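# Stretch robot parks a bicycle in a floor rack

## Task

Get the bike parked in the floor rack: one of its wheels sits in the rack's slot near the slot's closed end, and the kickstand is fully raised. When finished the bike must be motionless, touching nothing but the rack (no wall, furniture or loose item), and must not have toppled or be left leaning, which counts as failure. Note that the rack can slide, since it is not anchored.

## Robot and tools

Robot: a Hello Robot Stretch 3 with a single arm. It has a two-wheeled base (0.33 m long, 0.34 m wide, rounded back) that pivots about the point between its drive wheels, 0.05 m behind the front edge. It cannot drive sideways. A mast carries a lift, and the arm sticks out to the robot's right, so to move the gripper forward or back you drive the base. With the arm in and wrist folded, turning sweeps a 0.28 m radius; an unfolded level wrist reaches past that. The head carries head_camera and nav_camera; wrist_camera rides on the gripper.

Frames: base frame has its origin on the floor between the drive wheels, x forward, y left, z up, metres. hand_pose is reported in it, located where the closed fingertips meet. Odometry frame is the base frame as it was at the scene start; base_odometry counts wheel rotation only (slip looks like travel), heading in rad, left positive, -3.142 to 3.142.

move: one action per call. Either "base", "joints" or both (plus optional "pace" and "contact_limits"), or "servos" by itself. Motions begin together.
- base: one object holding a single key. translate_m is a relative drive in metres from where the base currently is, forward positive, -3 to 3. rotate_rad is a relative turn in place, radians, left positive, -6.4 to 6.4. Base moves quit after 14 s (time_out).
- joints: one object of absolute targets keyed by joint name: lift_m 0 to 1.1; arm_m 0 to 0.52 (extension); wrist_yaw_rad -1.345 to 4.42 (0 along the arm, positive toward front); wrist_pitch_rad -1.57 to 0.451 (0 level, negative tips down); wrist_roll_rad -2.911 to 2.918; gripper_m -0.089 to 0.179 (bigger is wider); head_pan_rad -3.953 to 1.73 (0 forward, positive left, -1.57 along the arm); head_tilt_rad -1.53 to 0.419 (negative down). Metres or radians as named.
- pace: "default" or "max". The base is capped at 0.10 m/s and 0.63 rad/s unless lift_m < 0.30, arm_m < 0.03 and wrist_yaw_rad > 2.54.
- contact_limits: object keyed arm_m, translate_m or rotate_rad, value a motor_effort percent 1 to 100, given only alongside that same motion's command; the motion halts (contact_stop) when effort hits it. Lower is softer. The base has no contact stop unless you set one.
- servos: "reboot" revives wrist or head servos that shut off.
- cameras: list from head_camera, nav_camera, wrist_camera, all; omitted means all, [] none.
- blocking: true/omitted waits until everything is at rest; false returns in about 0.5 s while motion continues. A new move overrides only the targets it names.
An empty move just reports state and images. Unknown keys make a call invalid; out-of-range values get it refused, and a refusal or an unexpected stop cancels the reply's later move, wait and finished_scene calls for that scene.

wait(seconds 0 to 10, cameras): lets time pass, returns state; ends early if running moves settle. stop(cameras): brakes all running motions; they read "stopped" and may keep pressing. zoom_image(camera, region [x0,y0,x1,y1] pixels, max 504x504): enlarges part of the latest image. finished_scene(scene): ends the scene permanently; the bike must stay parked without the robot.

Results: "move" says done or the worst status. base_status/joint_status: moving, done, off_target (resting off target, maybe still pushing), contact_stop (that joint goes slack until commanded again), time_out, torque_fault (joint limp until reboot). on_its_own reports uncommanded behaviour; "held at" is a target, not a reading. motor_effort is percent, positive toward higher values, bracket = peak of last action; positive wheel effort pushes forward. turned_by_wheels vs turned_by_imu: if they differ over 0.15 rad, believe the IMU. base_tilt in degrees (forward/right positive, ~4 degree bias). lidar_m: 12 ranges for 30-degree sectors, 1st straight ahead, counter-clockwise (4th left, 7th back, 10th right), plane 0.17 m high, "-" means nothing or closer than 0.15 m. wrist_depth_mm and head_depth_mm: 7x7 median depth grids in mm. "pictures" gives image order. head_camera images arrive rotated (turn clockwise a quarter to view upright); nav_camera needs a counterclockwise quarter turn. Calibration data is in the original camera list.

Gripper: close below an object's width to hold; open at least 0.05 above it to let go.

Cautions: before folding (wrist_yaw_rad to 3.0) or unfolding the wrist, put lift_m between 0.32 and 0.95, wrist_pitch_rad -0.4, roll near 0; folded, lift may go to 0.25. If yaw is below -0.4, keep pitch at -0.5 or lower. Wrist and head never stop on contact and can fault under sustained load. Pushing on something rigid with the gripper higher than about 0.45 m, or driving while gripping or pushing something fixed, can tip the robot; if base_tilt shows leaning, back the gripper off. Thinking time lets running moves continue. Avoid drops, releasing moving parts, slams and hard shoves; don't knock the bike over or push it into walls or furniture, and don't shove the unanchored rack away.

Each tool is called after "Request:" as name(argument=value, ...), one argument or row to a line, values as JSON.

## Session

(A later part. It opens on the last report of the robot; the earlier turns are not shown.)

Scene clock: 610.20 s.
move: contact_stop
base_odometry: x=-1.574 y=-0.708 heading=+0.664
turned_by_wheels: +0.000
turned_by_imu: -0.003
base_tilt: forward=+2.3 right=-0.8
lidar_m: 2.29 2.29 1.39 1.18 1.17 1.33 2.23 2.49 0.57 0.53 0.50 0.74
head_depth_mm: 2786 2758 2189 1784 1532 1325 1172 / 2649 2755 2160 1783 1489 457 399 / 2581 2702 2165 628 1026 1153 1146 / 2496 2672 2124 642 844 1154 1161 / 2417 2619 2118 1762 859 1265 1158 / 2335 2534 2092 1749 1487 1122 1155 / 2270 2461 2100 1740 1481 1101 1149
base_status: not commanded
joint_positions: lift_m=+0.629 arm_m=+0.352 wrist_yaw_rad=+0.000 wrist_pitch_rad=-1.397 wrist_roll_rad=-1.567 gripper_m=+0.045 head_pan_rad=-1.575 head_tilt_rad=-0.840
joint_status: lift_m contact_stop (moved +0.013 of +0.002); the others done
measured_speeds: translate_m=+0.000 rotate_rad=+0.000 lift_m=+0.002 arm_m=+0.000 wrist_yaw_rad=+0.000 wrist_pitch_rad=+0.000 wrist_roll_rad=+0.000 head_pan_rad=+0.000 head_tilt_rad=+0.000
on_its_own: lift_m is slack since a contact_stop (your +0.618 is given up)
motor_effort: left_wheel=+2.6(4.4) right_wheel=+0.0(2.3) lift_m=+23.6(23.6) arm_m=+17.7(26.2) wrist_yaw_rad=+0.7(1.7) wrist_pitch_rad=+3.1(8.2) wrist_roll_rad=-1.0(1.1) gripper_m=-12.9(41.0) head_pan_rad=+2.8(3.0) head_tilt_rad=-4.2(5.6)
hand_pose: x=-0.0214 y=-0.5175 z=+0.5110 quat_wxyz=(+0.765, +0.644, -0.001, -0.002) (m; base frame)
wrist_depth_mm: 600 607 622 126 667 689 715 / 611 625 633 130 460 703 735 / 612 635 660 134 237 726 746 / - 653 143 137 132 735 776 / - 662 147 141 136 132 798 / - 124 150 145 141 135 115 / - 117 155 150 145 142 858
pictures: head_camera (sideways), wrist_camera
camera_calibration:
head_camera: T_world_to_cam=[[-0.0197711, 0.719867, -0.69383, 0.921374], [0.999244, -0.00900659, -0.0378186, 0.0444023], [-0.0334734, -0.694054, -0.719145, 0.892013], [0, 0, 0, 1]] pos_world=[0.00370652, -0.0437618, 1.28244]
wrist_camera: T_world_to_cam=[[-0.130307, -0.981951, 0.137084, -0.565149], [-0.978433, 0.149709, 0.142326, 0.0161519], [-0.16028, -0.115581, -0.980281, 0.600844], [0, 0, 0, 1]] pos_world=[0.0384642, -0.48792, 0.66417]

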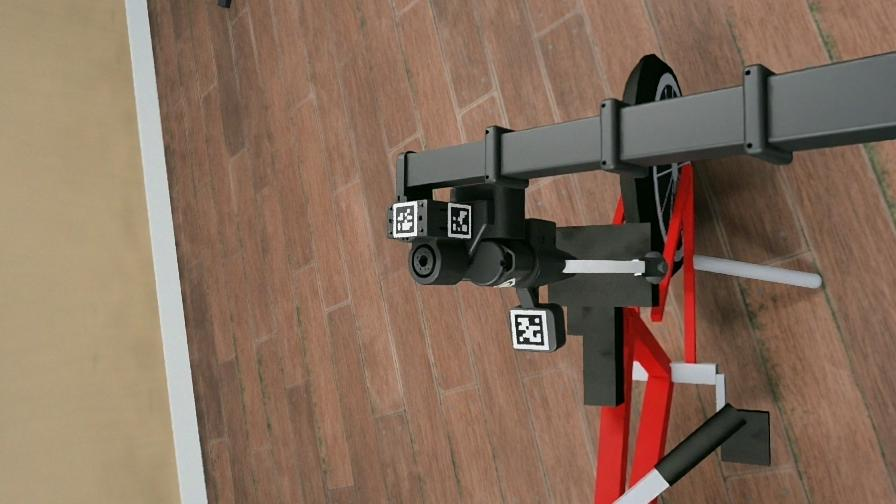

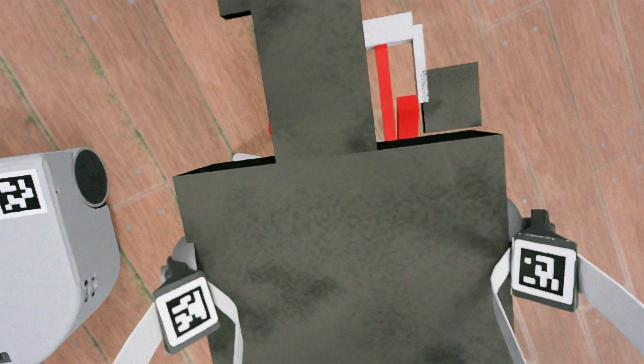

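Request:
move(
  joints={"arm_m": 0.392, "lift_m": 0.628, "wrist_pitch_rad": -1.38},
  cameras=["wrist_camera", "head_camera"],
)

Scene clock: 618.63 s.
move: contact_stop
base_odometry: x=-1.574 y=-0.708 heading=+0.664
turned_by_wheels: +0.000
turned_by_imu: -0.002
base_tilt: forward=+2.3 right=-0.8
lidar_m: 2.29 2.28 1.39 1.17 1.17 1.34 2.23 2.49 0.57 0.53 0.50 0.74
head_depth_mm: 2769 2782 2179 1796 1533 1328 1174 / 2688 2761 2163 1797 1073 441 395 / 2618 2744 2147 632 1454 1125 1169 / 2492 2695 2102 668 852 1151 1161 / 2428 2629 2144 1772 939 1257 1158 / 2331 2562 2114 1728 1487 1119 1154 / 2268 2469 2106 1730 1488 1086 1147
base_status: not commanded
joint_positions: lift_m=+0.637 arm_m=+0.392 wrist_yaw_rad=-0.001 wrist_pitch_rad=-1.497 wrist_roll_rad=-1.567 gripper_m=+0.045 head_pan_rad=-1.575 head_tilt_rad=-0.840
joint_status: lift_m contact_stop (moved +0.008 of -0.001); wrist_pitch_rad off_target (ended at -1.497, target -1.380); the others done
measured_speeds: translate_m=+0.000 rotate_rad=+0.000 lift_m=+0.001 arm_m=+0.000 wrist_yaw_rad=+0.000 wrist_pitch_rad=+0.000 wrist_roll_rad=+0.000 head_pan_rad=+0.000 head_tilt_rad=+0.000
on_its_own: lift_m is slack since a contact_stop (your +0.628 is given up); wrist_pitch_rad is at rest, and its effort (+21.7) is outside its rest range (-8 to +12)
motor_effort: left_wheel=-0.8(2.9) right_wheel=+5.8(5.8) lift_m=+24.6(24.6) arm_m=+25.4(26.7) wrist_yaw_rad=+0.8(2.4) wrist_pitch_rad=+21.7(22.4) wrist_roll_rad=-1.0(1.3) gripper_m=-13.3(14.5) head_pan_rad=+2.2(2.8) head_tilt_rad=-4.4(5.3)
hand_pose: x=-0.0214 y=-0.5318 z=+0.5184 quat_wxyz=(+0.732, +0.681, -0.002, -0.002) (m; base frame)
wrist_depth_mm: 638 642 137 159 476 656 670 / 659 653 141 139 659 665 676 / 672 673 146 140 447 701 703 / - 625 154 143 134 710 721 / - - 157 147 137 143 732 / - 125 160 152 143 125 748 / 752 119 166 157 147 760 760
pictures: head_camera (sideways), wrist_camera
camera_calibration:
head_camera: T_world_to_cam=[[-0.0197699, 0.719867, -0.69383, 0.921373], [0.999244, -0.00900811, -0.0378186, 0.0444023], [-0.0334745, -0.694053, -0.719145, 0.892013], [0, 0, 0, 1]] pos_world=[0.00370645, -0.0437618, 1.28244]
wrist_camera: T_world_to_cam=[[-0.131502, -0.990566, 0.0385427, -0.533721], [-0.978278, 0.135959, 0.156485, 0.00260125], [-0.160249, -0.0171274, -0.986928, 0.662274], [0, 0, 0, 1]] pos_world=[0.0384884, -0.517697, 0.673781]

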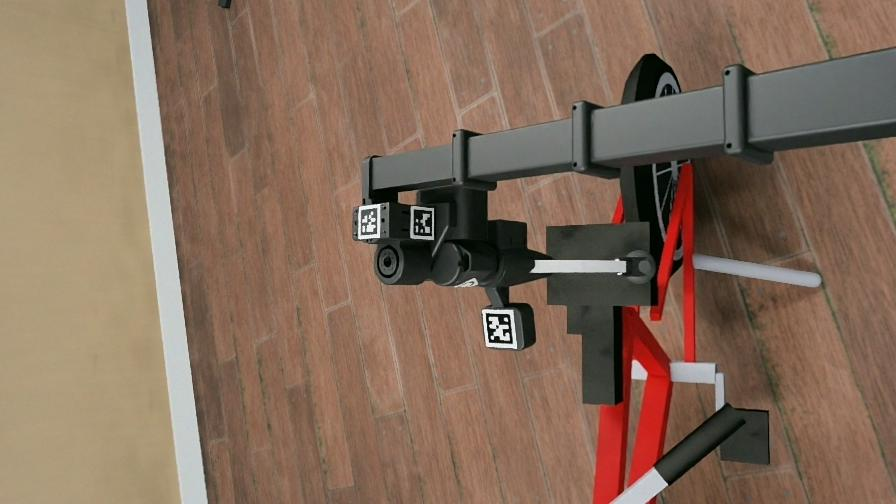

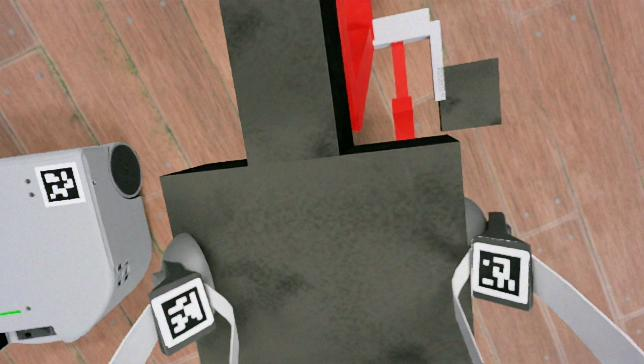

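Request:
move(
  joints={"arm_m": 0.40, "wrist_pitch_rad": -1.22, "lift_m": 0.632},
  cameras=["wrist_camera", "head_camera"],
)

Scene clock: 660.10 s.
move: contact_stop
base_odometry: x=-1.574 y=-0.708 heading=+0.664
turned_by_wheels: +0.000
turned_by_imu: -0.004
base_tilt: forward=+2.3 right=-0.8
lidar_m: 2.29 2.29 1.39 1.17 1.18 1.33 2.24 2.49 0.57 0.53 0.50 0.74
head_depth_mm: 2765 2777 2174 1792 1527 1310 374 / 2643 2758 2165 1788 474 397 366 / 2566 2725 2156 606 1466 1248 1173 / 2513 2686 2127 655 868 1158 1160 / 2411 2574 2115 1721 1228 1266 1162 / 2303 2559 2104 1743 1496 1121 1155 / 2266 2488 2070 1736 1498 1083 1148
base_status: not commanded
joint_positions: lift_m=+0.674 arm_m=+0.400 wrist_yaw_rad=-0.001 wrist_pitch_rad=-1.321 wrist_roll_rad=-1.569 gripper_m=+0.044 head_pan_rad=-1.575 head_tilt_rad=-0.840
joint_status: lift_m contact_stop (moved +0.037 of -0.005); wrist_pitch_rad off_target (ended at -1.321, target -1.220); the others done
measured_speeds: translate_m=+0.000 rotate_rad=+0.000 lift_m=+0.004 arm_m=+0.000 wrist_yaw_rad=+0.000 wrist_pitch_rad=+0.000 wrist_roll_rad=+0.000 head_pan_rad=+0.000 head_tilt_rad=+0.000
on_its_own: lift_m is slack since a contact_stop (your +0.632 is given up); wrist_pitch_rad is at rest, and its effort (+18.5) is outside its rest range (-8 to +12)
motor_effort: left_wheel=-0.4(0.5) right_wheel=+4.0(4.0) lift_m=+21.8(24.1) arm_m=+20.4(26.2) wrist_yaw_rad=+0.8(3.1) wrist_pitch_rad=+18.5(27.4) wrist_roll_rad=-0.4(1.3) gripper_m=-5.8(6.9) head_pan_rad=+2.1(3.0) head_tilt_rad=-4.3(5.5)
hand_pose: x=-0.0214 y=-0.5850 z=+0.5585 quat_wxyz=(+0.789, +0.614, -0.001, -0.001) (m; base frame)
wrist_depth_mm: 609 158 235 697 732 786 829 / 624 162 235 702 757 796 852 / 632 168 239 512 781 836 876 / 603 173 170 198 791 855 896 / 179 177 173 173 147 862 932 / - 182 132 179 129 124 976 / 688 187 184 183 858 886 989
pictures: head_camera (sideways), wrist_camera
camera_calibration:
head_camera: T_world_to_cam=[[-0.0197697, 0.719889, -0.693807, 0.921343], [0.999244, -0.00900715, -0.0378187, 0.0444025], [-0.0334745, -0.69403, -0.719167, 0.892042], [0, 0, 0, 1]] pos_world=[0.00370645, -0.0437612, 1.28244]
wrist_camera: T_world_to_cam=[[-0.129663, -0.968722, 0.21158, -0.671756], [-0.978475, 0.159554, 0.130879, 0.0316125], [-0.160544, -0.190055, -0.968558, 0.589418], [0, 0, 0, 1]] pos_world=[0.0384576, -0.543766, 0.708878]

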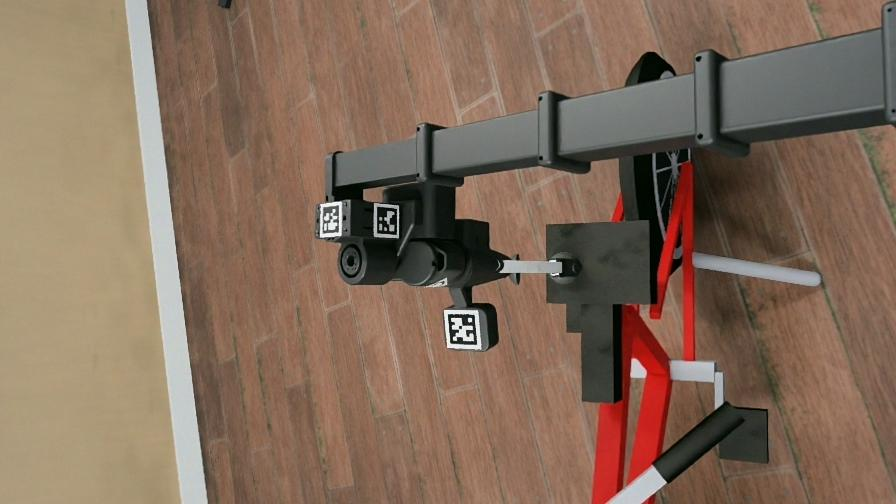

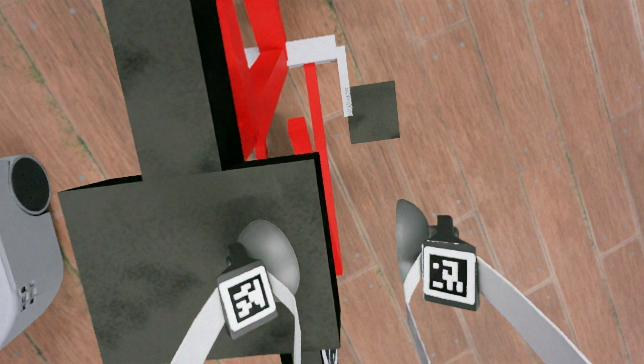

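Request:
move(
  joints={"gripper_m": 0.179},
  cameras=[],
)

Request:
move(
  joints={"lift_m": 0.92},
  cameras=["head_camera", "wrist_camera", "nav_camera"],
)

Scene clock: 738.73 s.
move: done
base_odometry: x=-1.574 y=-0.708 heading=+0.664
turned_by_wheels: +0.000
turned_by_imu: -0.003
base_tilt: forward=+2.3 right=-0.8
lidar_m: 2.29 2.29 1.39 1.18 1.18 1.33 2.23 2.49 0.57 0.53 0.50 0.74
head_depth_mm: 2766 2768 2155 1782 1526 1308 348 / 2695 2778 2149 1716 455 386 353 / 2606 2731 644 604 1448 1248 1167 / 2478 2676 642 702 866 1146 1164 / 2409 2583 2111 1677 1222 1262 1161 / 2351 2534 2084 1744 1490 1129 1150 / 2304 2462 2095 1735 1487 1090 1150
base_status: not commanded
joint_positions: lift_m=+0.689 arm_m=+0.400 wrist_yaw_rad=-0.001 wrist_pitch_rad=-1.216 wrist_roll_rad=-1.569 gripper_m=+0.179 head_pan_rad=-1.575 head_tilt_rad=-0.840
joint_status: all done
measured_speeds: all 0
on_its_own: lift_m is slack since a contact_stop (your +0.632 is given up); wrist_pitch_rad moved +0.105 to your old target -1.220
motor_effort: left_wheel=-0.3(0.6) right_wheel=+3.4(3.8) lift_m=+26.4(26.4) arm_m=-17.4(17.9) wrist_yaw_rad=+1.5(2.9) wrist_pitch_rad=-0.6(8.1) wrist_roll_rad=-0.5(0.8) gripper_m=+0.6(84.0) head_pan_rad=+2.8(3.1) head_tilt_rad=-5.4(5.4)
hand_pose: x=-0.0214 y=-0.6114 z=+0.5791 quat_wxyz=(+0.820, +0.572, -0.001, -0.001) (m; base frame)
wrist_depth_mm: 160 175 684 737 811 887 964 / 163 167 476 751 826 910 - / 169 170 338 744 848 926 - / 173 174 177 783 864 937 - / 175 177 180 810 873 964 132 / 180 142 185 821 892 990 112 / 182 123 190 849 932 - -
pictures: none
No camera images: "cameras" was empty.

Scene clock: 741.67 s.
move: done
base_odometry: x=-1.574 y=-0.708 heading=+0.664
turned_by_wheels: +0.000
turned_by_imu: -0.001
base_tilt: forward=+2.4 right=-0.8
lidar_m: 2.29 2.29 1.39 1.18 1.17 1.33 2.23 2.49 0.57 0.53 0.50 0.74
head_depth_mm: 2726 328 - - 1522 1328 1177 / 438 357 2058 1776 1518 1271 1169 / 461 476 2148 1781 1508 1257 1175 / 470 487 593 1718 876 1150 1162 / 2418 2609 2018 1755 1227 1269 1164 / 2344 2556 2114 1759 1485 1129 1148 / 2280 2471 2092 1744 1500 1093 1147
base_status: not commanded
joint_positions: lift_m=+0.920 arm_m=+0.400 wrist_yaw_rad=-0.001 wrist_pitch_rad=-1.217 wrist_roll_rad=-1.569 gripper_m=+0.179 head_pan_rad=-1.575 head_tilt_rad=-0.840
joint_status: all done
measured_speeds: all 0
motor_effort: left_wheel=-0.3(0.7) right_wheel=+3.1(3.7) lift_m=+29.7(31.0) arm_m=-17.4(17.9) wrist_yaw_rad=+0.3(2.8) wrist_pitch_rad=-1.0(1.2) wrist_roll_rad=-0.5(0.7) gripper_m=+0.4(2.0) head_pan_rad=+2.6(3.2) head_tilt_rad=-4.3(6.1)
hand_pose: x=-0.0214 y=-0.6112 z=+0.8100 quat_wxyz=(+0.820, +0.572, -0.001, -0.001) (m; base frame)
wrist_depth_mm: 795 833 908 983 - - - / 806 396 730 - - - - / 826 854 751 - - - - / 855 863 672 - - - - / 855 885 777 - - - 132 / 868 142 969 - - - 112 / 845 125 - - - - -
pictures: head_camera (sideways), nav_camera (sideways), wrist_camera
camera_calibration:
head_camera: T_world_to_cam=[[-0.0197699, 0.719889, -0.693807, 0.921343], [0.999244, -0.00900692, -0.0378187, 0.0444025], [-0.0334744, -0.69403, -0.719167, 0.892042], [0, 0, 0, 1]] pos_world=[0.00370646, -0.0437612, 1.28244]
nav_camera: T_world_to_cam=[[-0.0625838, -0.733996, 0.676264, -0.838853], [-0.997481, 0.0233331, -0.0669854, 0.139771], [0.0333877, -0.678753, -0.733608, 0.910986], [0, 0, 0, 1]] pos_world=[0.0565045, -0.000641949, 1.24496]
wrist_camera: T_world_to_cam=[[-0.129625, -0.941464, 0.311195, -0.814411], [-0.978458, 0.172306, 0.113715, 0.0245348], [-0.160679, -0.289751, -0.943518, 0.746863], [0, 0, 0, 1]] pos_world=[0.0384431, -0.554563, 0.955329]

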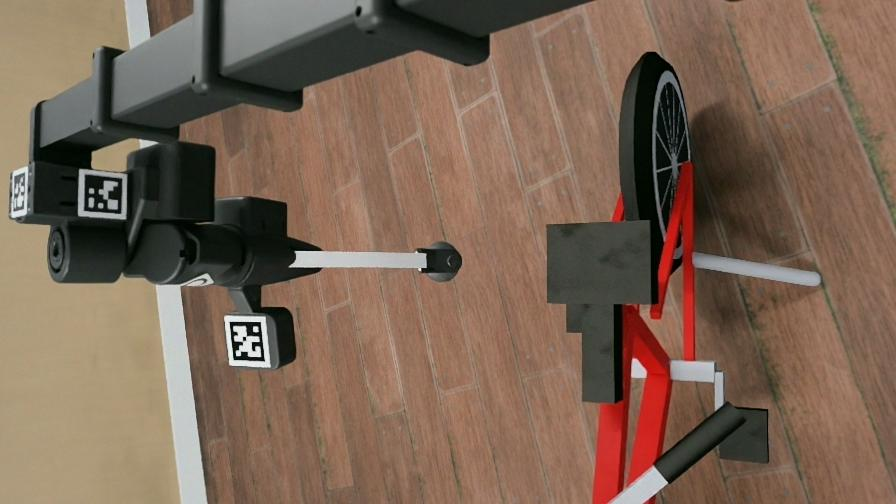

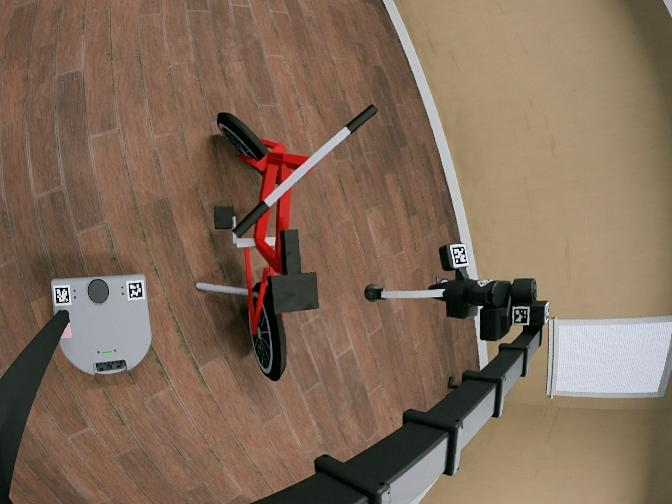

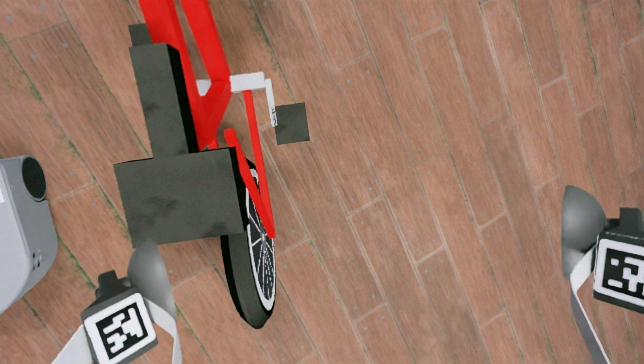

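Request:
move(
  joints={"arm_m": 0.15, "wrist_pitch_rad": -1.55, "gripper_m": 0.0},
  cameras=[],
)

Request:
move(
  joints={"lift_m": 0.815},
  cameras=["head_camera", "wrist_camera", "nav_camera"],
)

Scene clock: 760.60 s.
move: done
base_odometry: x=-1.574 y=-0.708 heading=+0.664
turned_by_wheels: +0.000
turned_by_imu: -0.001
base_tilt: forward=+2.3 right=-0.8
lidar_m: 2.30 2.29 1.39 1.18 1.18 1.33 2.23 2.49 0.57 0.53 0.50 0.74
head_depth_mm: 2764 2771 - 1711 1533 1301 1178 / 2641 2850 308 301 1519 1269 1168 / 2563 2783 291 302 1031 1251 1165 / 2482 2688 295 302 368 1144 1162 / 2400 2604 2109 1770 849 1265 1159 / 2328 2567 2109 1753 845 1126 1155 / 2299 2461 2086 1730 1488 1088 1140
base_status: not commanded
joint_positions: lift_m=+0.920 arm_m=+0.150 wrist_yaw_rad=+0.000 wrist_pitch_rad=-1.542 wrist_roll_rad=-1.569 gripper_m=+0.000 head_pan_rad=-1.575 head_tilt_rad=-0.840
joint_status: all done
measured_speeds: all 0
motor_effort: left_wheel=-0.3(0.6) right_wheel=+3.4(3.8) lift_m=+28.8(30.1) arm_m=-19.4(21.5) wrist_yaw_rad=-0.8(2.2) wrist_pitch_rad=-1.7(3.1) wrist_roll_rad=-0.6(0.8) gripper_m=-0.9(82.7) head_pan_rad=+2.2(3.0) head_tilt_rad=-4.5(5.4)
hand_pose: x=-0.0214 y=-0.2784 z=+0.8019 quat_wxyz=(+0.717, +0.697, +0.000, -0.001) (m; base frame)
wrist_depth_mm: 947 936 933 934 914 413 918 / 973 957 950 945 965 430 942 / 997 992 984 981 966 470 953 / - - - - 993 - - / 535 - - 150 - - 1000 / - - - 128 126 - - / - - - - - - -
pictures: none
No camera images: "cameras" was empty.

Scene clock: 762.40 s.
move: done
base_odometry: x=-1.574 y=-0.708 heading=+0.664
turned_by_wheels: +0.000
turned_by_imu: +0.000
base_tilt: forward=+2.3 right=-0.8
lidar_m: 2.29 2.29 1.39 1.17 1.18 1.33 2.23 2.49 0.57 0.53 0.50 0.74
head_depth_mm: 2775 2768 2178 1754 306 - - / 2689 2726 2173 363 371 1273 1168 / 2578 2715 2146 350 375 1255 1170 / 2499 2694 2119 370 380 569 1161 / 2427 2608 2133 1774 1232 1261 1155 / 2327 2546 2116 1745 1490 1115 1151 / 2267 2470 2091 1735 1485 1086 1147
base_status: not commanded
joint_positions: lift_m=+0.815 arm_m=+0.150 wrist_yaw_rad=+0.000 wrist_pitch_rad=-1.542 wrist_roll_rad=-1.569 gripper_m=+0.000 head_pan_rad=-1.575 head_tilt_rad=-0.840
joint_status: all done
measured_speeds: all 0
motor_effort: left_wheel=-0.3(0.5) right_wheel=+3.1(3.9) lift_m=+22.4(27.2) arm_m=-19.0(19.7) wrist_yaw_rad=-0.1(1.5) wrist_pitch_rad=-2.0(2.4) wrist_roll_rad=-0.6(0.8) gripper_m=-1.0(2.1) head_pan_rad=+3.1(3.3) head_tilt_rad=-5.0(5.4)
hand_pose: x=-0.0214 y=-0.2784 z=+0.6969 quat_wxyz=(+0.717, +0.697, +0.000, -0.001) (m; base frame)
wrist_depth_mm: 844 834 841 837 831 608 307 / 858 864 850 848 846 655 316 / 883 869 868 872 872 670 - / 917 743 - 898 896 686 - / 534 932 - 151 906 917 905 / 968 941 940 128 126 938 910 / - 995 967 973 957 938 979
pictures: head_camera (sideways), nav_camera (sideways), wrist_camera
camera_calibration:
head_camera: T_world_to_cam=[[-0.0197697, 0.71989, -0.693807, 0.921343], [0.999244, -0.00900715, -0.0378187, 0.0444025], [-0.0334745, -0.69403, -0.719167, 0.892042], [0, 0, 0, 1]] pos_world=[0.00370645, -0.0437612, 1.28244]
nav_camera: T_world_to_cam=[[-0.062584, -0.733996, 0.676264, -0.838853], [-0.997481, 0.0233333, -0.0669854, 0.139771], [0.0333876, -0.678752, -0.733608, 0.910987], [0, 0, 0, 1]] pos_world=[0.0565045, -0.000641951, 1.24496]
wrist_camera: T_world_to_cam=[[-0.128232, -0.99173, -0.00540254, -0.259216], [-0.9787, 0.125662, 0.162344, -0.0667443], [-0.160322, 0.026105, -0.98672, 0.854607], [0, 0, 0, 1]] pos_world=[0.0384499, -0.270995, 0.852692]

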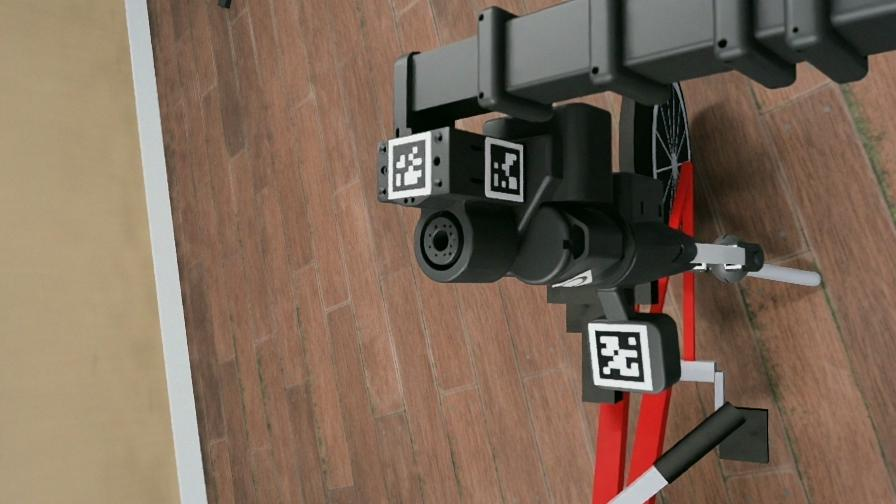

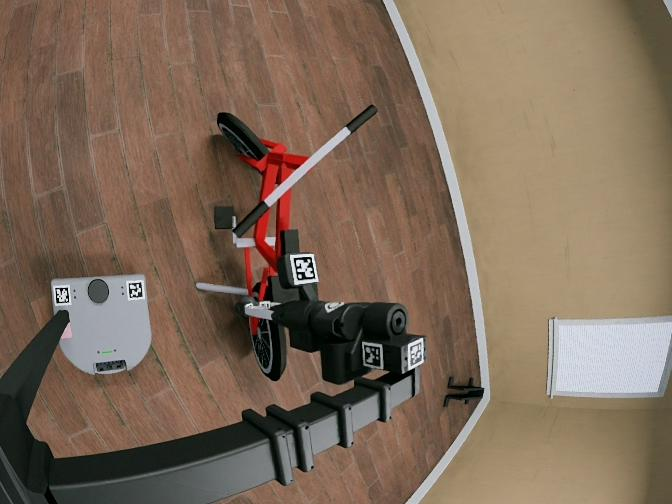

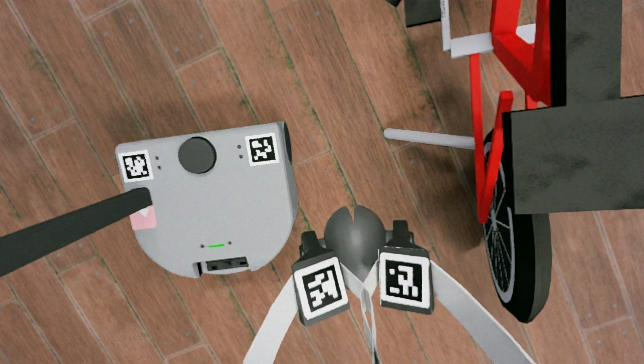

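Request:
move(
  base={"translate_m": 0.24},
  contact_limits={"translate_m": 25},
  cameras=["head_camera", "nav_camera"],
)

Scene clock: 768.43 s.
move: done
base_odometry: x=-1.385 y=-0.561 heading=+0.664
turned_by_wheels: +0.000
turned_by_imu: -0.001
base_tilt: forward=+2.3 right=-0.8
lidar_m: 2.07 2.06 1.45 1.25 1.25 1.42 2.37 0.81 0.60 0.46 0.57 2.44
head_depth_mm: 2681 2757 2184 1747 306 - - / 2581 2756 2143 363 371 1164 1171 / 2515 2715 2132 350 375 1247 1172 / 2427 2590 2126 371 380 568 1162 / 2336 2560 2140 1761 737 1263 1162 / 2252 2489 2104 1713 1492 1259 1154 / 2203 2416 2084 1705 1479 1229 1145
base_status: done
joint_positions: lift_m=+0.815 arm_m=+0.150 wrist_yaw_rad=+0.000 wrist_pitch_rad=-1.542 wrist_roll_rad=-1.569 gripper_m=+0.000 head_pan_rad=-1.575 head_tilt_rad=-0.840
joint_status: not commanded
measured_speeds: all 0
motor_effort: left_wheel=+3.5(9.1) right_wheel=+1.8(7.0) lift_m=+22.7(23.0) arm_m=-17.6(18.6) wrist_yaw_rad=+0.2(1.4) wrist_pitch_rad=-1.9(2.5) wrist_roll_rad=-0.5(0.8) gripper_m=-1.4(2.3) head_pan_rad=+2.4(3.1) head_tilt_rad=-4.4(5.5)
contact_limits: translate_m 25 (maximum 100)
hand_pose: x=-0.0214 y=-0.2784 z=+0.6969 quat_wxyz=(+0.717, +0.697, +0.000, -0.001) (m; base frame)
wrist_depth_mm: 850 843 833 837 823 460 312 / 862 850 857 850 844 824 332 / 882 883 863 881 864 865 214 / 908 744 - 893 883 628 643 / 537 951 - 151 276 270 370 / 984 942 959 128 126 608 350 / 998 995 987 989 976 582 355
pictures: head_camera (sideways), nav_camera (sideways)
camera_calibration:
head_camera: T_world_to_cam=[[-0.0197696, 0.719889, -0.693807, 0.921343], [0.999244, -0.00900727, -0.0378187, 0.0444025], [-0.0334746, -0.69403, -0.719167, 0.892042], [0, 0, 0, 1]] pos_world=[0.00370644, -0.0437612, 1.28244]
nav_camera: T_world_to_cam=[[-0.0625841, -0.733996, 0.676264, -0.838853], [-0.997481, 0.0233334, -0.0669854, 0.139771], [0.0333875, -0.678752, -0.733608, 0.910987], [0, 0, 0, 1]] pos_world=[0.0565045, -0.000641964, 1.24496]

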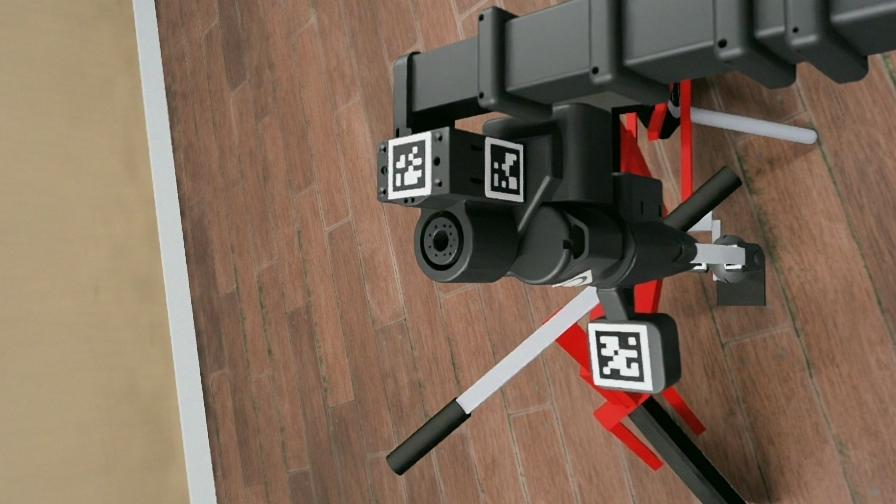

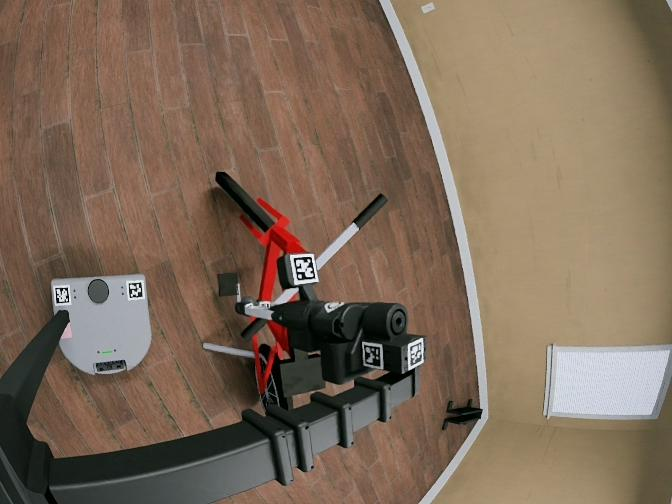

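Request:
move(
  base={"translate_m": -0.24},
  cameras=[],
)

Request:
move(
  joints={"lift_m": 0.72, "arm_m": 0.17},
  cameras=[],
)

Request:
move(
  base={"translate_m": 0.14},
  contact_limits={"translate_m": 25},
  cameras=["head_camera", "nav_camera"],
)

Request:
move(
  base={"translate_m": 0.08},
  contact_limits={"translate_m": 25},
  cameras=["head_camera", "nav_camera", "wrist_camera"],
)

Scene clock: 782.37 s.
move: done
base_odometry: x=-1.574 y=-0.708 heading=+0.664
turned_by_wheels: +0.000
turned_by_imu: -0.002
base_tilt: forward=+2.3 right=-0.8
lidar_m: 2.29 2.29 1.39 1.18 1.18 1.33 2.23 2.49 0.57 0.53 0.50 0.74
head_depth_mm: 2766 2738 2176 1762 306 - - / 2654 2719 2174 363 371 1268 1165 / 2589 2699 2135 349 374 1255 1172 / 2493 2675 2130 371 380 567 1161 / 2424 2606 2125 1750 1225 1252 1167 / 2329 2551 2083 1748 1494 1113 1155 / 2264 2455 2086 1742 1486 1090 1147
base_status: done
joint_positions: lift_m=+0.815 arm_m=+0.150 wrist_yaw_rad=+0.000 wrist_pitch_rad=-1.542 wrist_roll_rad=-1.569 gripper_m=+0.000 head_pan_rad=-1.575 head_tilt_rad=-0.840
joint_status: not commanded
measured_speeds: all 0
motor_effort: left_wheel=+0.9(4.6) right_wheel=-2.5(7.8) lift_m=+22.9(23.3) arm_m=-15.8(16.9) wrist_yaw_rad=-0.2(1.3) wrist_pitch_rad=-1.4(2.4) wrist_roll_rad=-0.7(0.8) gripper_m=-1.7(2.1) head_pan_rad=+2.6(3.1) head_tilt_rad=-4.6(5.5)
hand_pose: x=-0.0214 y=-0.2784 z=+0.6969 quat_wxyz=(+0.717, +0.697, +0.000, -0.001) (m; base frame)
wrist_depth_mm: 836 845 839 839 828 603 306 / 868 862 862 838 845 649 314 / 884 891 858 869 870 661 - / 919 738 - 892 879 685 - / 538 926 - 151 894 913 910 / 957 971 954 128 126 926 951 / 990 978 978 995 980 964 981
pictures: none
No camera images: "cameras" was empty.

Scene clock: 784.07 s.
move: done
base_odometry: x=-1.574 y=-0.708 heading=+0.664
turned_by_wheels: +0.000
turned_by_imu: +0.000
base_tilt: forward=+2.3 right=-0.8
lidar_m: 2.29 2.29 1.39 1.18 1.17 1.33 2.22 2.49 0.57 0.53 0.50 0.74
head_depth_mm: 2795 2777 2167 1800 1529 1265 313 / 2655 2714 2169 1799 407 372 332 / 2569 2716 2177 1766 450 1245 1168 / 2475 2700 2131 1771 454 534 1162 / 2417 2597 2112 1752 1223 1133 1158 / 2322 2532 2099 1746 1494 1113 1156 / 2285 2475 2087 1739 1494 1091 1147
base_status: not commanded
joint_positions: lift_m=+0.720 arm_m=+0.170 wrist_yaw_rad=+0.000 wrist_pitch_rad=-1.542 wrist_roll_rad=-1.569 gripper_m=+0.000 head_pan_rad=-1.575 head_tilt_rad=-0.840
joint_status: all done
measured_speeds: all 0
motor_effort: left_wheel=+0.9(1.2) right_wheel=-2.8(3.4) lift_m=+22.5(23.6) arm_m=+18.4(20.5) wrist_yaw_rad=-0.7(1.6) wrist_pitch_rad=-1.5(1.9) wrist_roll_rad=-0.5(0.8) gripper_m=-1.0(2.1) head_pan_rad=+2.5(3.4) head_tilt_rad=-4.4(5.4)
hand_pose: x=-0.0214 y=-0.2983 z=+0.6019 quat_wxyz=(+0.717, +0.697, +0.000, -0.001) (m; base frame)
wrist_depth_mm: 757 740 736 735 734 538 283 / 762 753 760 753 753 748 290 / 787 775 773 776 771 596 234 / 812 614 - 794 780 586 239 / 544 - - 151 798 628 246 / 849 859 - 128 126 667 817 / 882 880 873 870 857 527 861
pictures: none
No camera images: "cameras" was empty.

Scene clock: 786.60 s.
move: done
base_odometry: x=-1.464 y=-0.622 heading=+0.664
turned_by_wheels: +0.000
turned_by_imu: +0.000
base_tilt: forward=+2.3 right=-0.8
lidar_m: 2.16 2.15 1.41 1.22 1.22 1.38 2.30 2.62 0.56 0.46 0.48 0.64
head_depth_mm: 2712 2782 2157 1792 1514 1035 314 / 2612 2721 2162 1792 407 372 331 / 2528 2731 2140 1772 449 1151 1162 / 2455 2650 2132 1777 455 534 1163 / 2400 2595 2117 1760 1504 709 1161 / 2320 2503 2079 1758 1005 1253 1160 / 2245 2465 2106 1736 1458 1249 1146
base_status: done
joint_positions: lift_m=+0.720 arm_m=+0.170 wrist_yaw_rad=+0.000 wrist_pitch_rad=-1.542 wrist_roll_rad=-1.569 gripper_m=+0.000 head_pan_rad=-1.575 head_tilt_rad=-0.840
joint_status: not commanded
measured_speeds: all 0
motor_effort: left_wheel=+3.5(10.1) right_wheel=+1.6(7.1) lift_m=+23.4(23.5) arm_m=+16.3(18.7) wrist_yaw_rad=+0.1(1.4) wrist_pitch_rad=-1.3(2.1) wrist_roll_rad=-0.4(0.8) gripper_m=-0.7(2.1) head_pan_rad=+2.2(3.1) head_tilt_rad=-4.4(5.7)
contact_limits: translate_m 25 (maximum 100)
hand_pose: x=-0.0214 y=-0.2983 z=+0.6019 quat_wxyz=(+0.717, +0.697, +0.000, -0.001) (m; base frame)
wrist_depth_mm: 745 750 733 732 736 728 132 / 760 760 755 754 754 146 264 / 788 786 774 774 772 163 285 / 808 609 - 785 184 774 306 / 547 - - 151 670 620 320 / 845 862 - 128 126 578 262 / 876 868 854 857 855 305 260
pictures: head_camera (sideways), nav_camera (sideways)
camera_calibration:
head_camera: T_world_to_cam=[[-0.0197697, 0.71989, -0.693807, 0.921343], [0.999244, -0.00900714, -0.0378187, 0.0444025], [-0.0334745, -0.69403, -0.719167, 0.892042], [0, 0, 0, 1]] pos_world=[0.00370645, -0.0437612, 1.28244]
nav_camera: T_world_to_cam=[[-0.062584, -0.733996, 0.676264, -0.838853], [-0.997481, 0.0233333, -0.0669854, 0.139771], [0.0333876, -0.678752, -0.733608, 0.910987], [0, 0, 0, 1]] pos_world=[0.0565045, -0.000641944, 1.24496]

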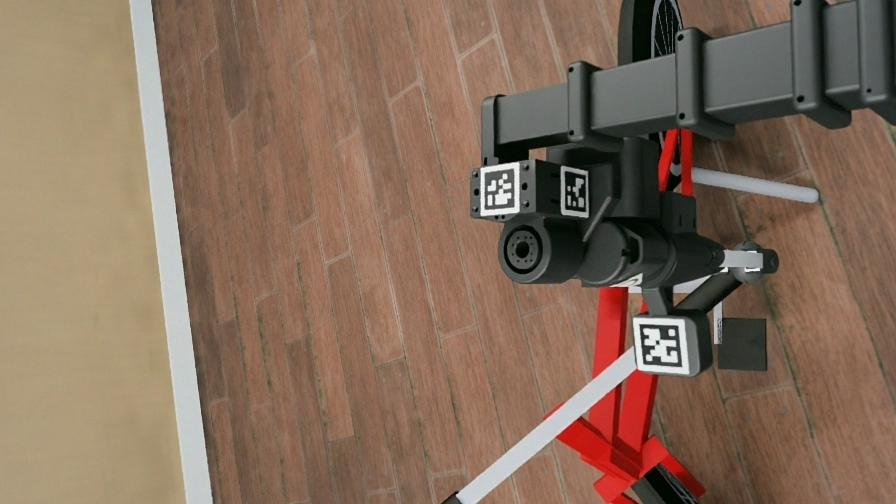

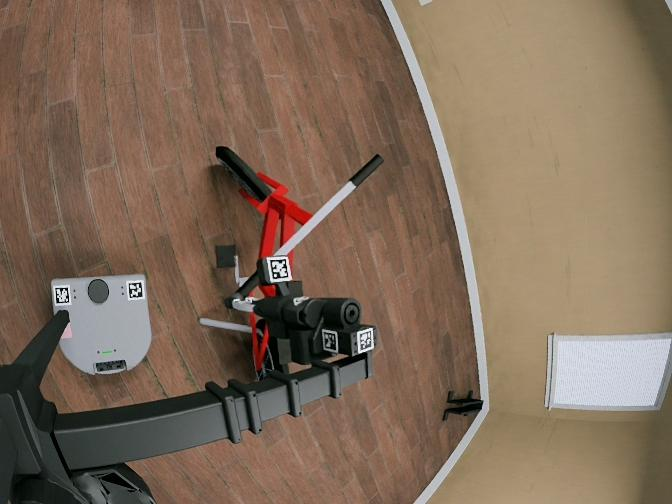

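Scene clock: 788.50 s.
move: done
base_odometry: x=-1.401 y=-0.573 heading=+0.664
turned_by_wheels: +0.000
turned_by_imu: +0.000
base_tilt: forward=+2.3 right=-0.8
lidar_m: 2.08 2.08 1.45 1.24 1.24 1.41 2.35 0.82 0.59 0.46 0.58 2.47
head_depth_mm: 2717 2744 2194 1790 1501 1035 314 / 2553 2750 2146 1783 407 372 331 / 2526 2662 2144 1780 449 1248 1168 / 2441 2615 2138 1769 454 533 1159 / 2360 2569 2120 1754 1004 1087 1162 / 2276 2495 2129 1767 1458 1252 1152 / 2212 2427 2092 1664 1488 1232 1150
base_status: done
joint_positions: lift_m=+0.720 arm_m=+0.170 wrist_yaw_rad=+0.000 wrist_pitch_rad=-1.542 wrist_roll_rad=-1.569 gripper_m=+0.000 head_pan_rad=-1.575 head_tilt_rad=-0.840
joint_status: not commanded
measured_speeds: all 0
motor_effort: left_wheel=+3.3(9.0) right_wheel=+2.3(7.3) lift_m=+24.3(24.3) arm_m=+14.3(16.3) wrist_yaw_rad=-0.5(1.7) wrist_pitch_rad=-1.6(2.1) wrist_roll_rad=-0.7(0.8) gripper_m=-0.9(2.3) head_pan_rad=+2.1(3.1) head_tilt_rad=-4.5(5.5)
contact_limits: translate_m 25 (maximum 100)
hand_pose: x=-0.0214 y=-0.2983 z=+0.6019 quat_wxyz=(+0.717, +0.697, +0.000, -0.001) (m; base frame)
wrist_depth_mm: 747 740 738 737 733 720 346 / 763 760 763 760 753 744 396 / 788 772 772 779 768 756 287 / 805 615 - 791 792 584 150 / 545 - - 151 810 180 149 / 872 866 - 128 125 175 319 / 887 881 869 857 211 492 287
pictures: head_camera (sideways), nav_camera (sideways), wrist_camera
camera_calibration:
head_camera: T_world_to_cam=[[-0.0197696, 0.71989, -0.693807, 0.921343], [0.999244, -0.00900727, -0.0378187, 0.0444025], [-0.0334746, -0.69403, -0.719167, 0.892042], [0, 0, 0, 1]] pos_world=[0.00370644, -0.0437612, 1.28244]
nav_camera: T_world_to_cam=[[-0.0625841, -0.733996, 0.676264, -0.838853], [-0.997481, 0.0233334, -0.0669854, 0.139771], [0.0333875, -0.678752, -0.733608, 0.910987], [0, 0, 0, 1]] pos_world=[0.0565045, -0.000641957, 1.24496]
wrist_camera: T_world_to_cam=[[-0.128233, -0.991726, -0.00593417, -0.27911], [-0.9787, 0.125576, 0.162411, -0.0488929], [-0.160322, 0.0266342, -0.986705, 0.761543], [0, 0, 0, 1]] pos_world=[0.0384499, -0.290944, 0.757703]

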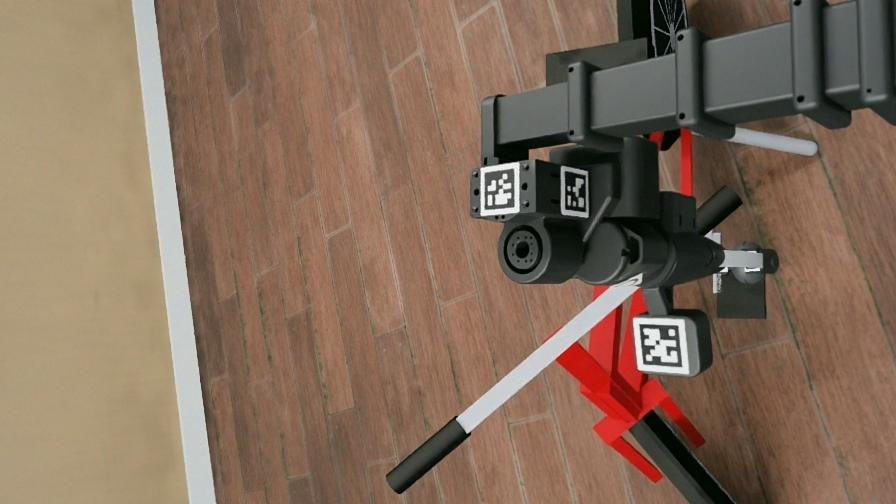

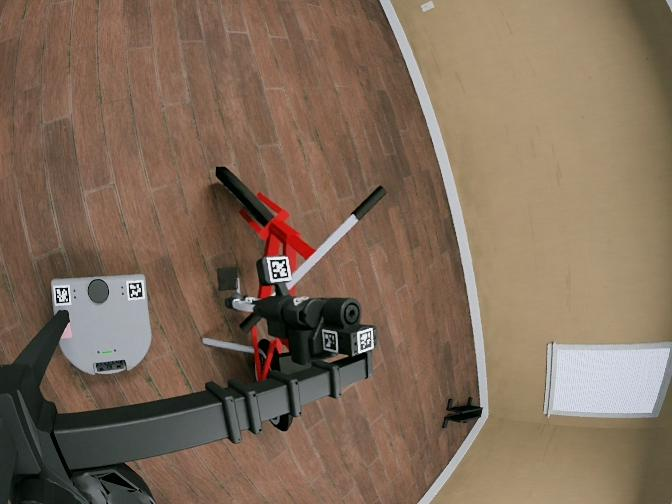

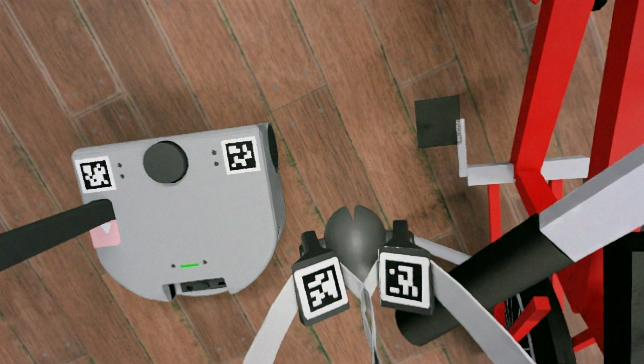

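Request:
move(
  base={"translate_m": -0.2},
  cameras=[],
)

Request:
move(
  joints={"lift_m": 0.65},
  cameras=[],
)

Request:
move(
  base={"translate_m": 0.16},
  contact_limits={"translate_m": 25},
  cameras=["head_camera", "nav_camera", "wrist_camera"],
)

Scene clock: 797.63 s.
move: done
base_odometry: x=-1.558 y=-0.696 heading=+0.664
turned_by_wheels: +0.000
turned_by_imu: -0.002
base_tilt: forward=+2.3 right=-0.8
lidar_m: 2.28 2.27 1.40 1.18 1.18 1.34 2.24 2.51 0.56 0.51 0.49 0.73
head_depth_mm: 2758 2754 2185 1809 1517 1147 313 / 2639 2785 2145 1794 406 371 332 / 2567 2711 2154 1768 449 1244 1167 / 2479 2665 2124 1758 455 533 1159 / 2399 2545 2134 1751 1490 1140 1164 / 2325 2535 2095 1750 1502 1103 1158 / 2276 2482 2085 1735 1488 1259 1151
base_status: done
joint_positions: lift_m=+0.720 arm_m=+0.170 wrist_yaw_rad=+0.000 wrist_pitch_rad=-1.542 wrist_roll_rad=-1.569 gripper_m=+0.000 head_pan_rad=-1.575 head_tilt_rad=-0.840
joint_status: not commanded
measured_speeds: all 0
motor_effort: left_wheel=+1.0(4.8) right_wheel=-2.7(7.4) lift_m=+26.7(26.7) arm_m=+7.9(11.2) wrist_yaw_rad=-0.3(1.3) wrist_pitch_rad=-1.5(2.1) wrist_roll_rad=-0.7(0.8) gripper_m=-1.4(2.1) head_pan_rad=+2.5(3.1) head_tilt_rad=-4.4(5.5)
hand_pose: x=-0.0214 y=-0.2983 z=+0.6019 quat_wxyz=(+0.717, +0.697, +0.000, -0.001) (m; base frame)
wrist_depth_mm: 746 740 742 744 732 535 278 / 766 756 757 748 740 737 300 / 793 779 768 771 769 762 240 / 822 611 - 805 783 593 239 / 550 - - 150 800 603 245 / 855 858 - 128 126 681 426 / 883 884 875 870 863 506 856
pictures: none
No camera images: "cameras" was empty.

Scene clock: 799.10 s.
move: done
base_odometry: x=-1.558 y=-0.696 heading=+0.664
turned_by_wheels: +0.000
turned_by_imu: +0.000
base_tilt: forward=+2.3 right=-0.8
lidar_m: 2.27 2.27 1.40 1.18 1.18 1.34 2.24 2.51 0.57 0.51 0.49 0.72
head_depth_mm: 2790 2758 2184 1800 1521 1306 1162 / 2633 2728 2147 1770 1486 431 379 / 2577 2725 2141 1775 496 570 1168 / 2530 2706 2122 1774 505 551 1146 / 2395 2575 2119 1756 1493 1032 1157 / 2338 2565 2096 1751 1491 1106 1156 / 2269 2491 2116 1734 1490 1251 1153
base_status: not commanded
joint_positions: lift_m=+0.650 arm_m=+0.170 wrist_yaw_rad=+0.000 wrist_pitch_rad=-1.542 wrist_roll_rad=-1.569 gripper_m=+0.000 head_pan_rad=-1.575 head_tilt_rad=-0.840
joint_status: all done
measured_speeds: all 0
motor_effort: left_wheel=+0.9(1.3) right_wheel=-2.4(3.4) lift_m=+22.4(24.4) arm_m=+6.2(8.2) wrist_yaw_rad=-0.1(1.6) wrist_pitch_rad=-1.8(2.1) wrist_roll_rad=-0.6(0.7) gripper_m=-1.5(2.6) head_pan_rad=+2.2(3.0) head_tilt_rad=-4.4(5.7)
hand_pose: x=-0.0214 y=-0.2983 z=+0.5319 quat_wxyz=(+0.717, +0.697, +0.000, -0.001) (m; base frame)
wrist_depth_mm: 677 678 666 672 658 479 429 / 699 698 683 679 683 667 315 / 714 710 706 696 694 679 290 / 729 534 - 729 713 533 207 / 538 - - 152 735 727 212 / 785 - - 128 126 741 218 / 802 790 784 795 777 577 407
pictures: none
No camera images: "cameras" was empty.

Scene clock: 801.83 s.
move: done
base_odometry: x=-1.432 y=-0.598 heading=+0.664
turned_by_wheels: +0.000
turned_by_imu: +0.000
base_tilt: forward=+2.3 right=-0.8
lidar_m: 2.12 2.12 1.42 1.23 1.23 1.39 2.33 2.66 0.57 0.46 0.61 0.62
head_depth_mm: 2694 2768 2171 1797 1535 1273 1155 / 2599 2747 2162 1795 872 430 379 / 2507 2687 2161 1772 496 569 1164 / 2435 2617 2143 1767 504 551 1143 / 2344 2553 2106 1766 1510 716 1155 / 2263 2481 2104 1744 857 1265 1157 / 2231 2460 2114 1704 1494 1230 1148
base_status: done
joint_positions: lift_m=+0.650 arm_m=+0.170 wrist_yaw_rad=+0.000 wrist_pitch_rad=-1.550 wrist_roll_rad=-1.569 gripper_m=+0.000 head_pan_rad=-1.575 head_tilt_rad=-0.840
joint_status: not commanded
measured_speeds: all 0
motor_effort: left_wheel=+3.9(9.3) right_wheel=+2.4(6.7) lift_m=+23.2(23.2) arm_m=+3.8(6.6) wrist_yaw_rad=-0.6(1.3) wrist_pitch_rad=-0.4(2.3) wrist_roll_rad=-0.7(0.8) gripper_m=-1.4(2.3) head_pan_rad=+2.5(3.1) head_tilt_rad=-4.3(5.5)
contact_limits: translate_m 25 (maximum 100)
hand_pose: x=-0.0214 y=-0.2963 z=+0.5320 quat_wxyz=(+0.714, +0.700, +0.000, -0.001) (m; base frame)
wrist_depth_mm: 676 669 661 667 663 652 351 / 700 689 693 677 670 675 416 / 715 708 699 701 702 683 466 / 741 544 - 717 713 695 406 / 535 - - 150 680 719 96 / 781 - - 128 125 113 98 / 797 804 776 792 132 109 419
pictures: head_camera (sideways), nav_camera (sideways), wrist_camera
camera_calibration:
head_camera: T_world_to_cam=[[-0.0197698, 0.71989, -0.693807, 0.921343], [0.999244, -0.00900703, -0.0378187, 0.0444025], [-0.0334744, -0.69403, -0.719167, 0.892042], [0, 0, 0, 1]] pos_world=[0.00370645, -0.0437612, 1.28244]
nav_camera: T_world_to_cam=[[-0.0625839, -0.733996, 0.676264, -0.838853], [-0.997481, 0.0233332, -0.0669854, 0.139771], [0.0333876, -0.678752, -0.733608, 0.910987], [0, 0, 0, 1]] pos_world=[0.0565045, -0.000641945, 1.24496]
wrist_camera: T_world_to_cam=[[-0.128239, -0.99165, -0.013603, -0.273452], [-0.978699, 0.124323, 0.16338, -0.0386832], [-0.160325, 0.0342649, -0.986469, 0.694691], [0, 0, 0, 1]] pos_world=[0.0384497, -0.290163, 0.687892]

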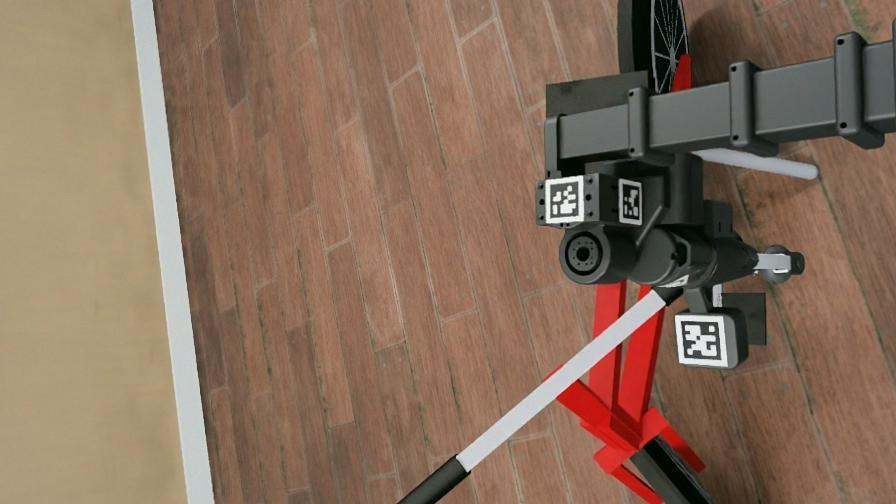

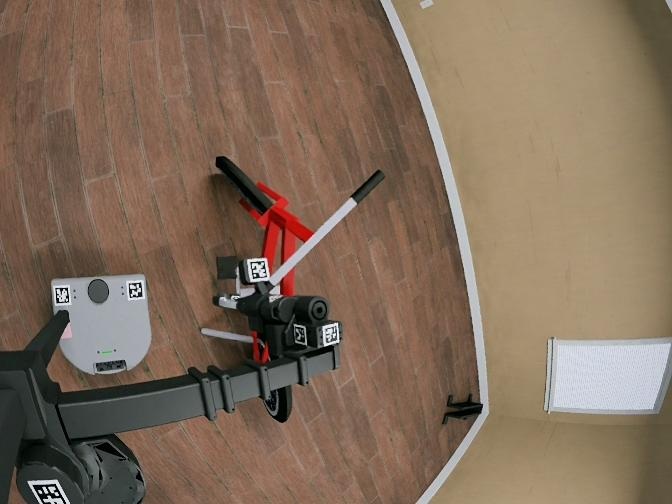

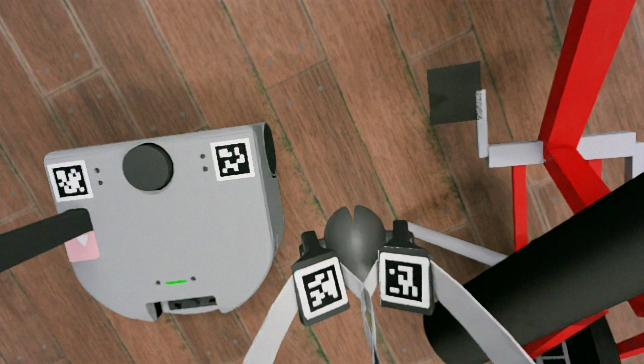

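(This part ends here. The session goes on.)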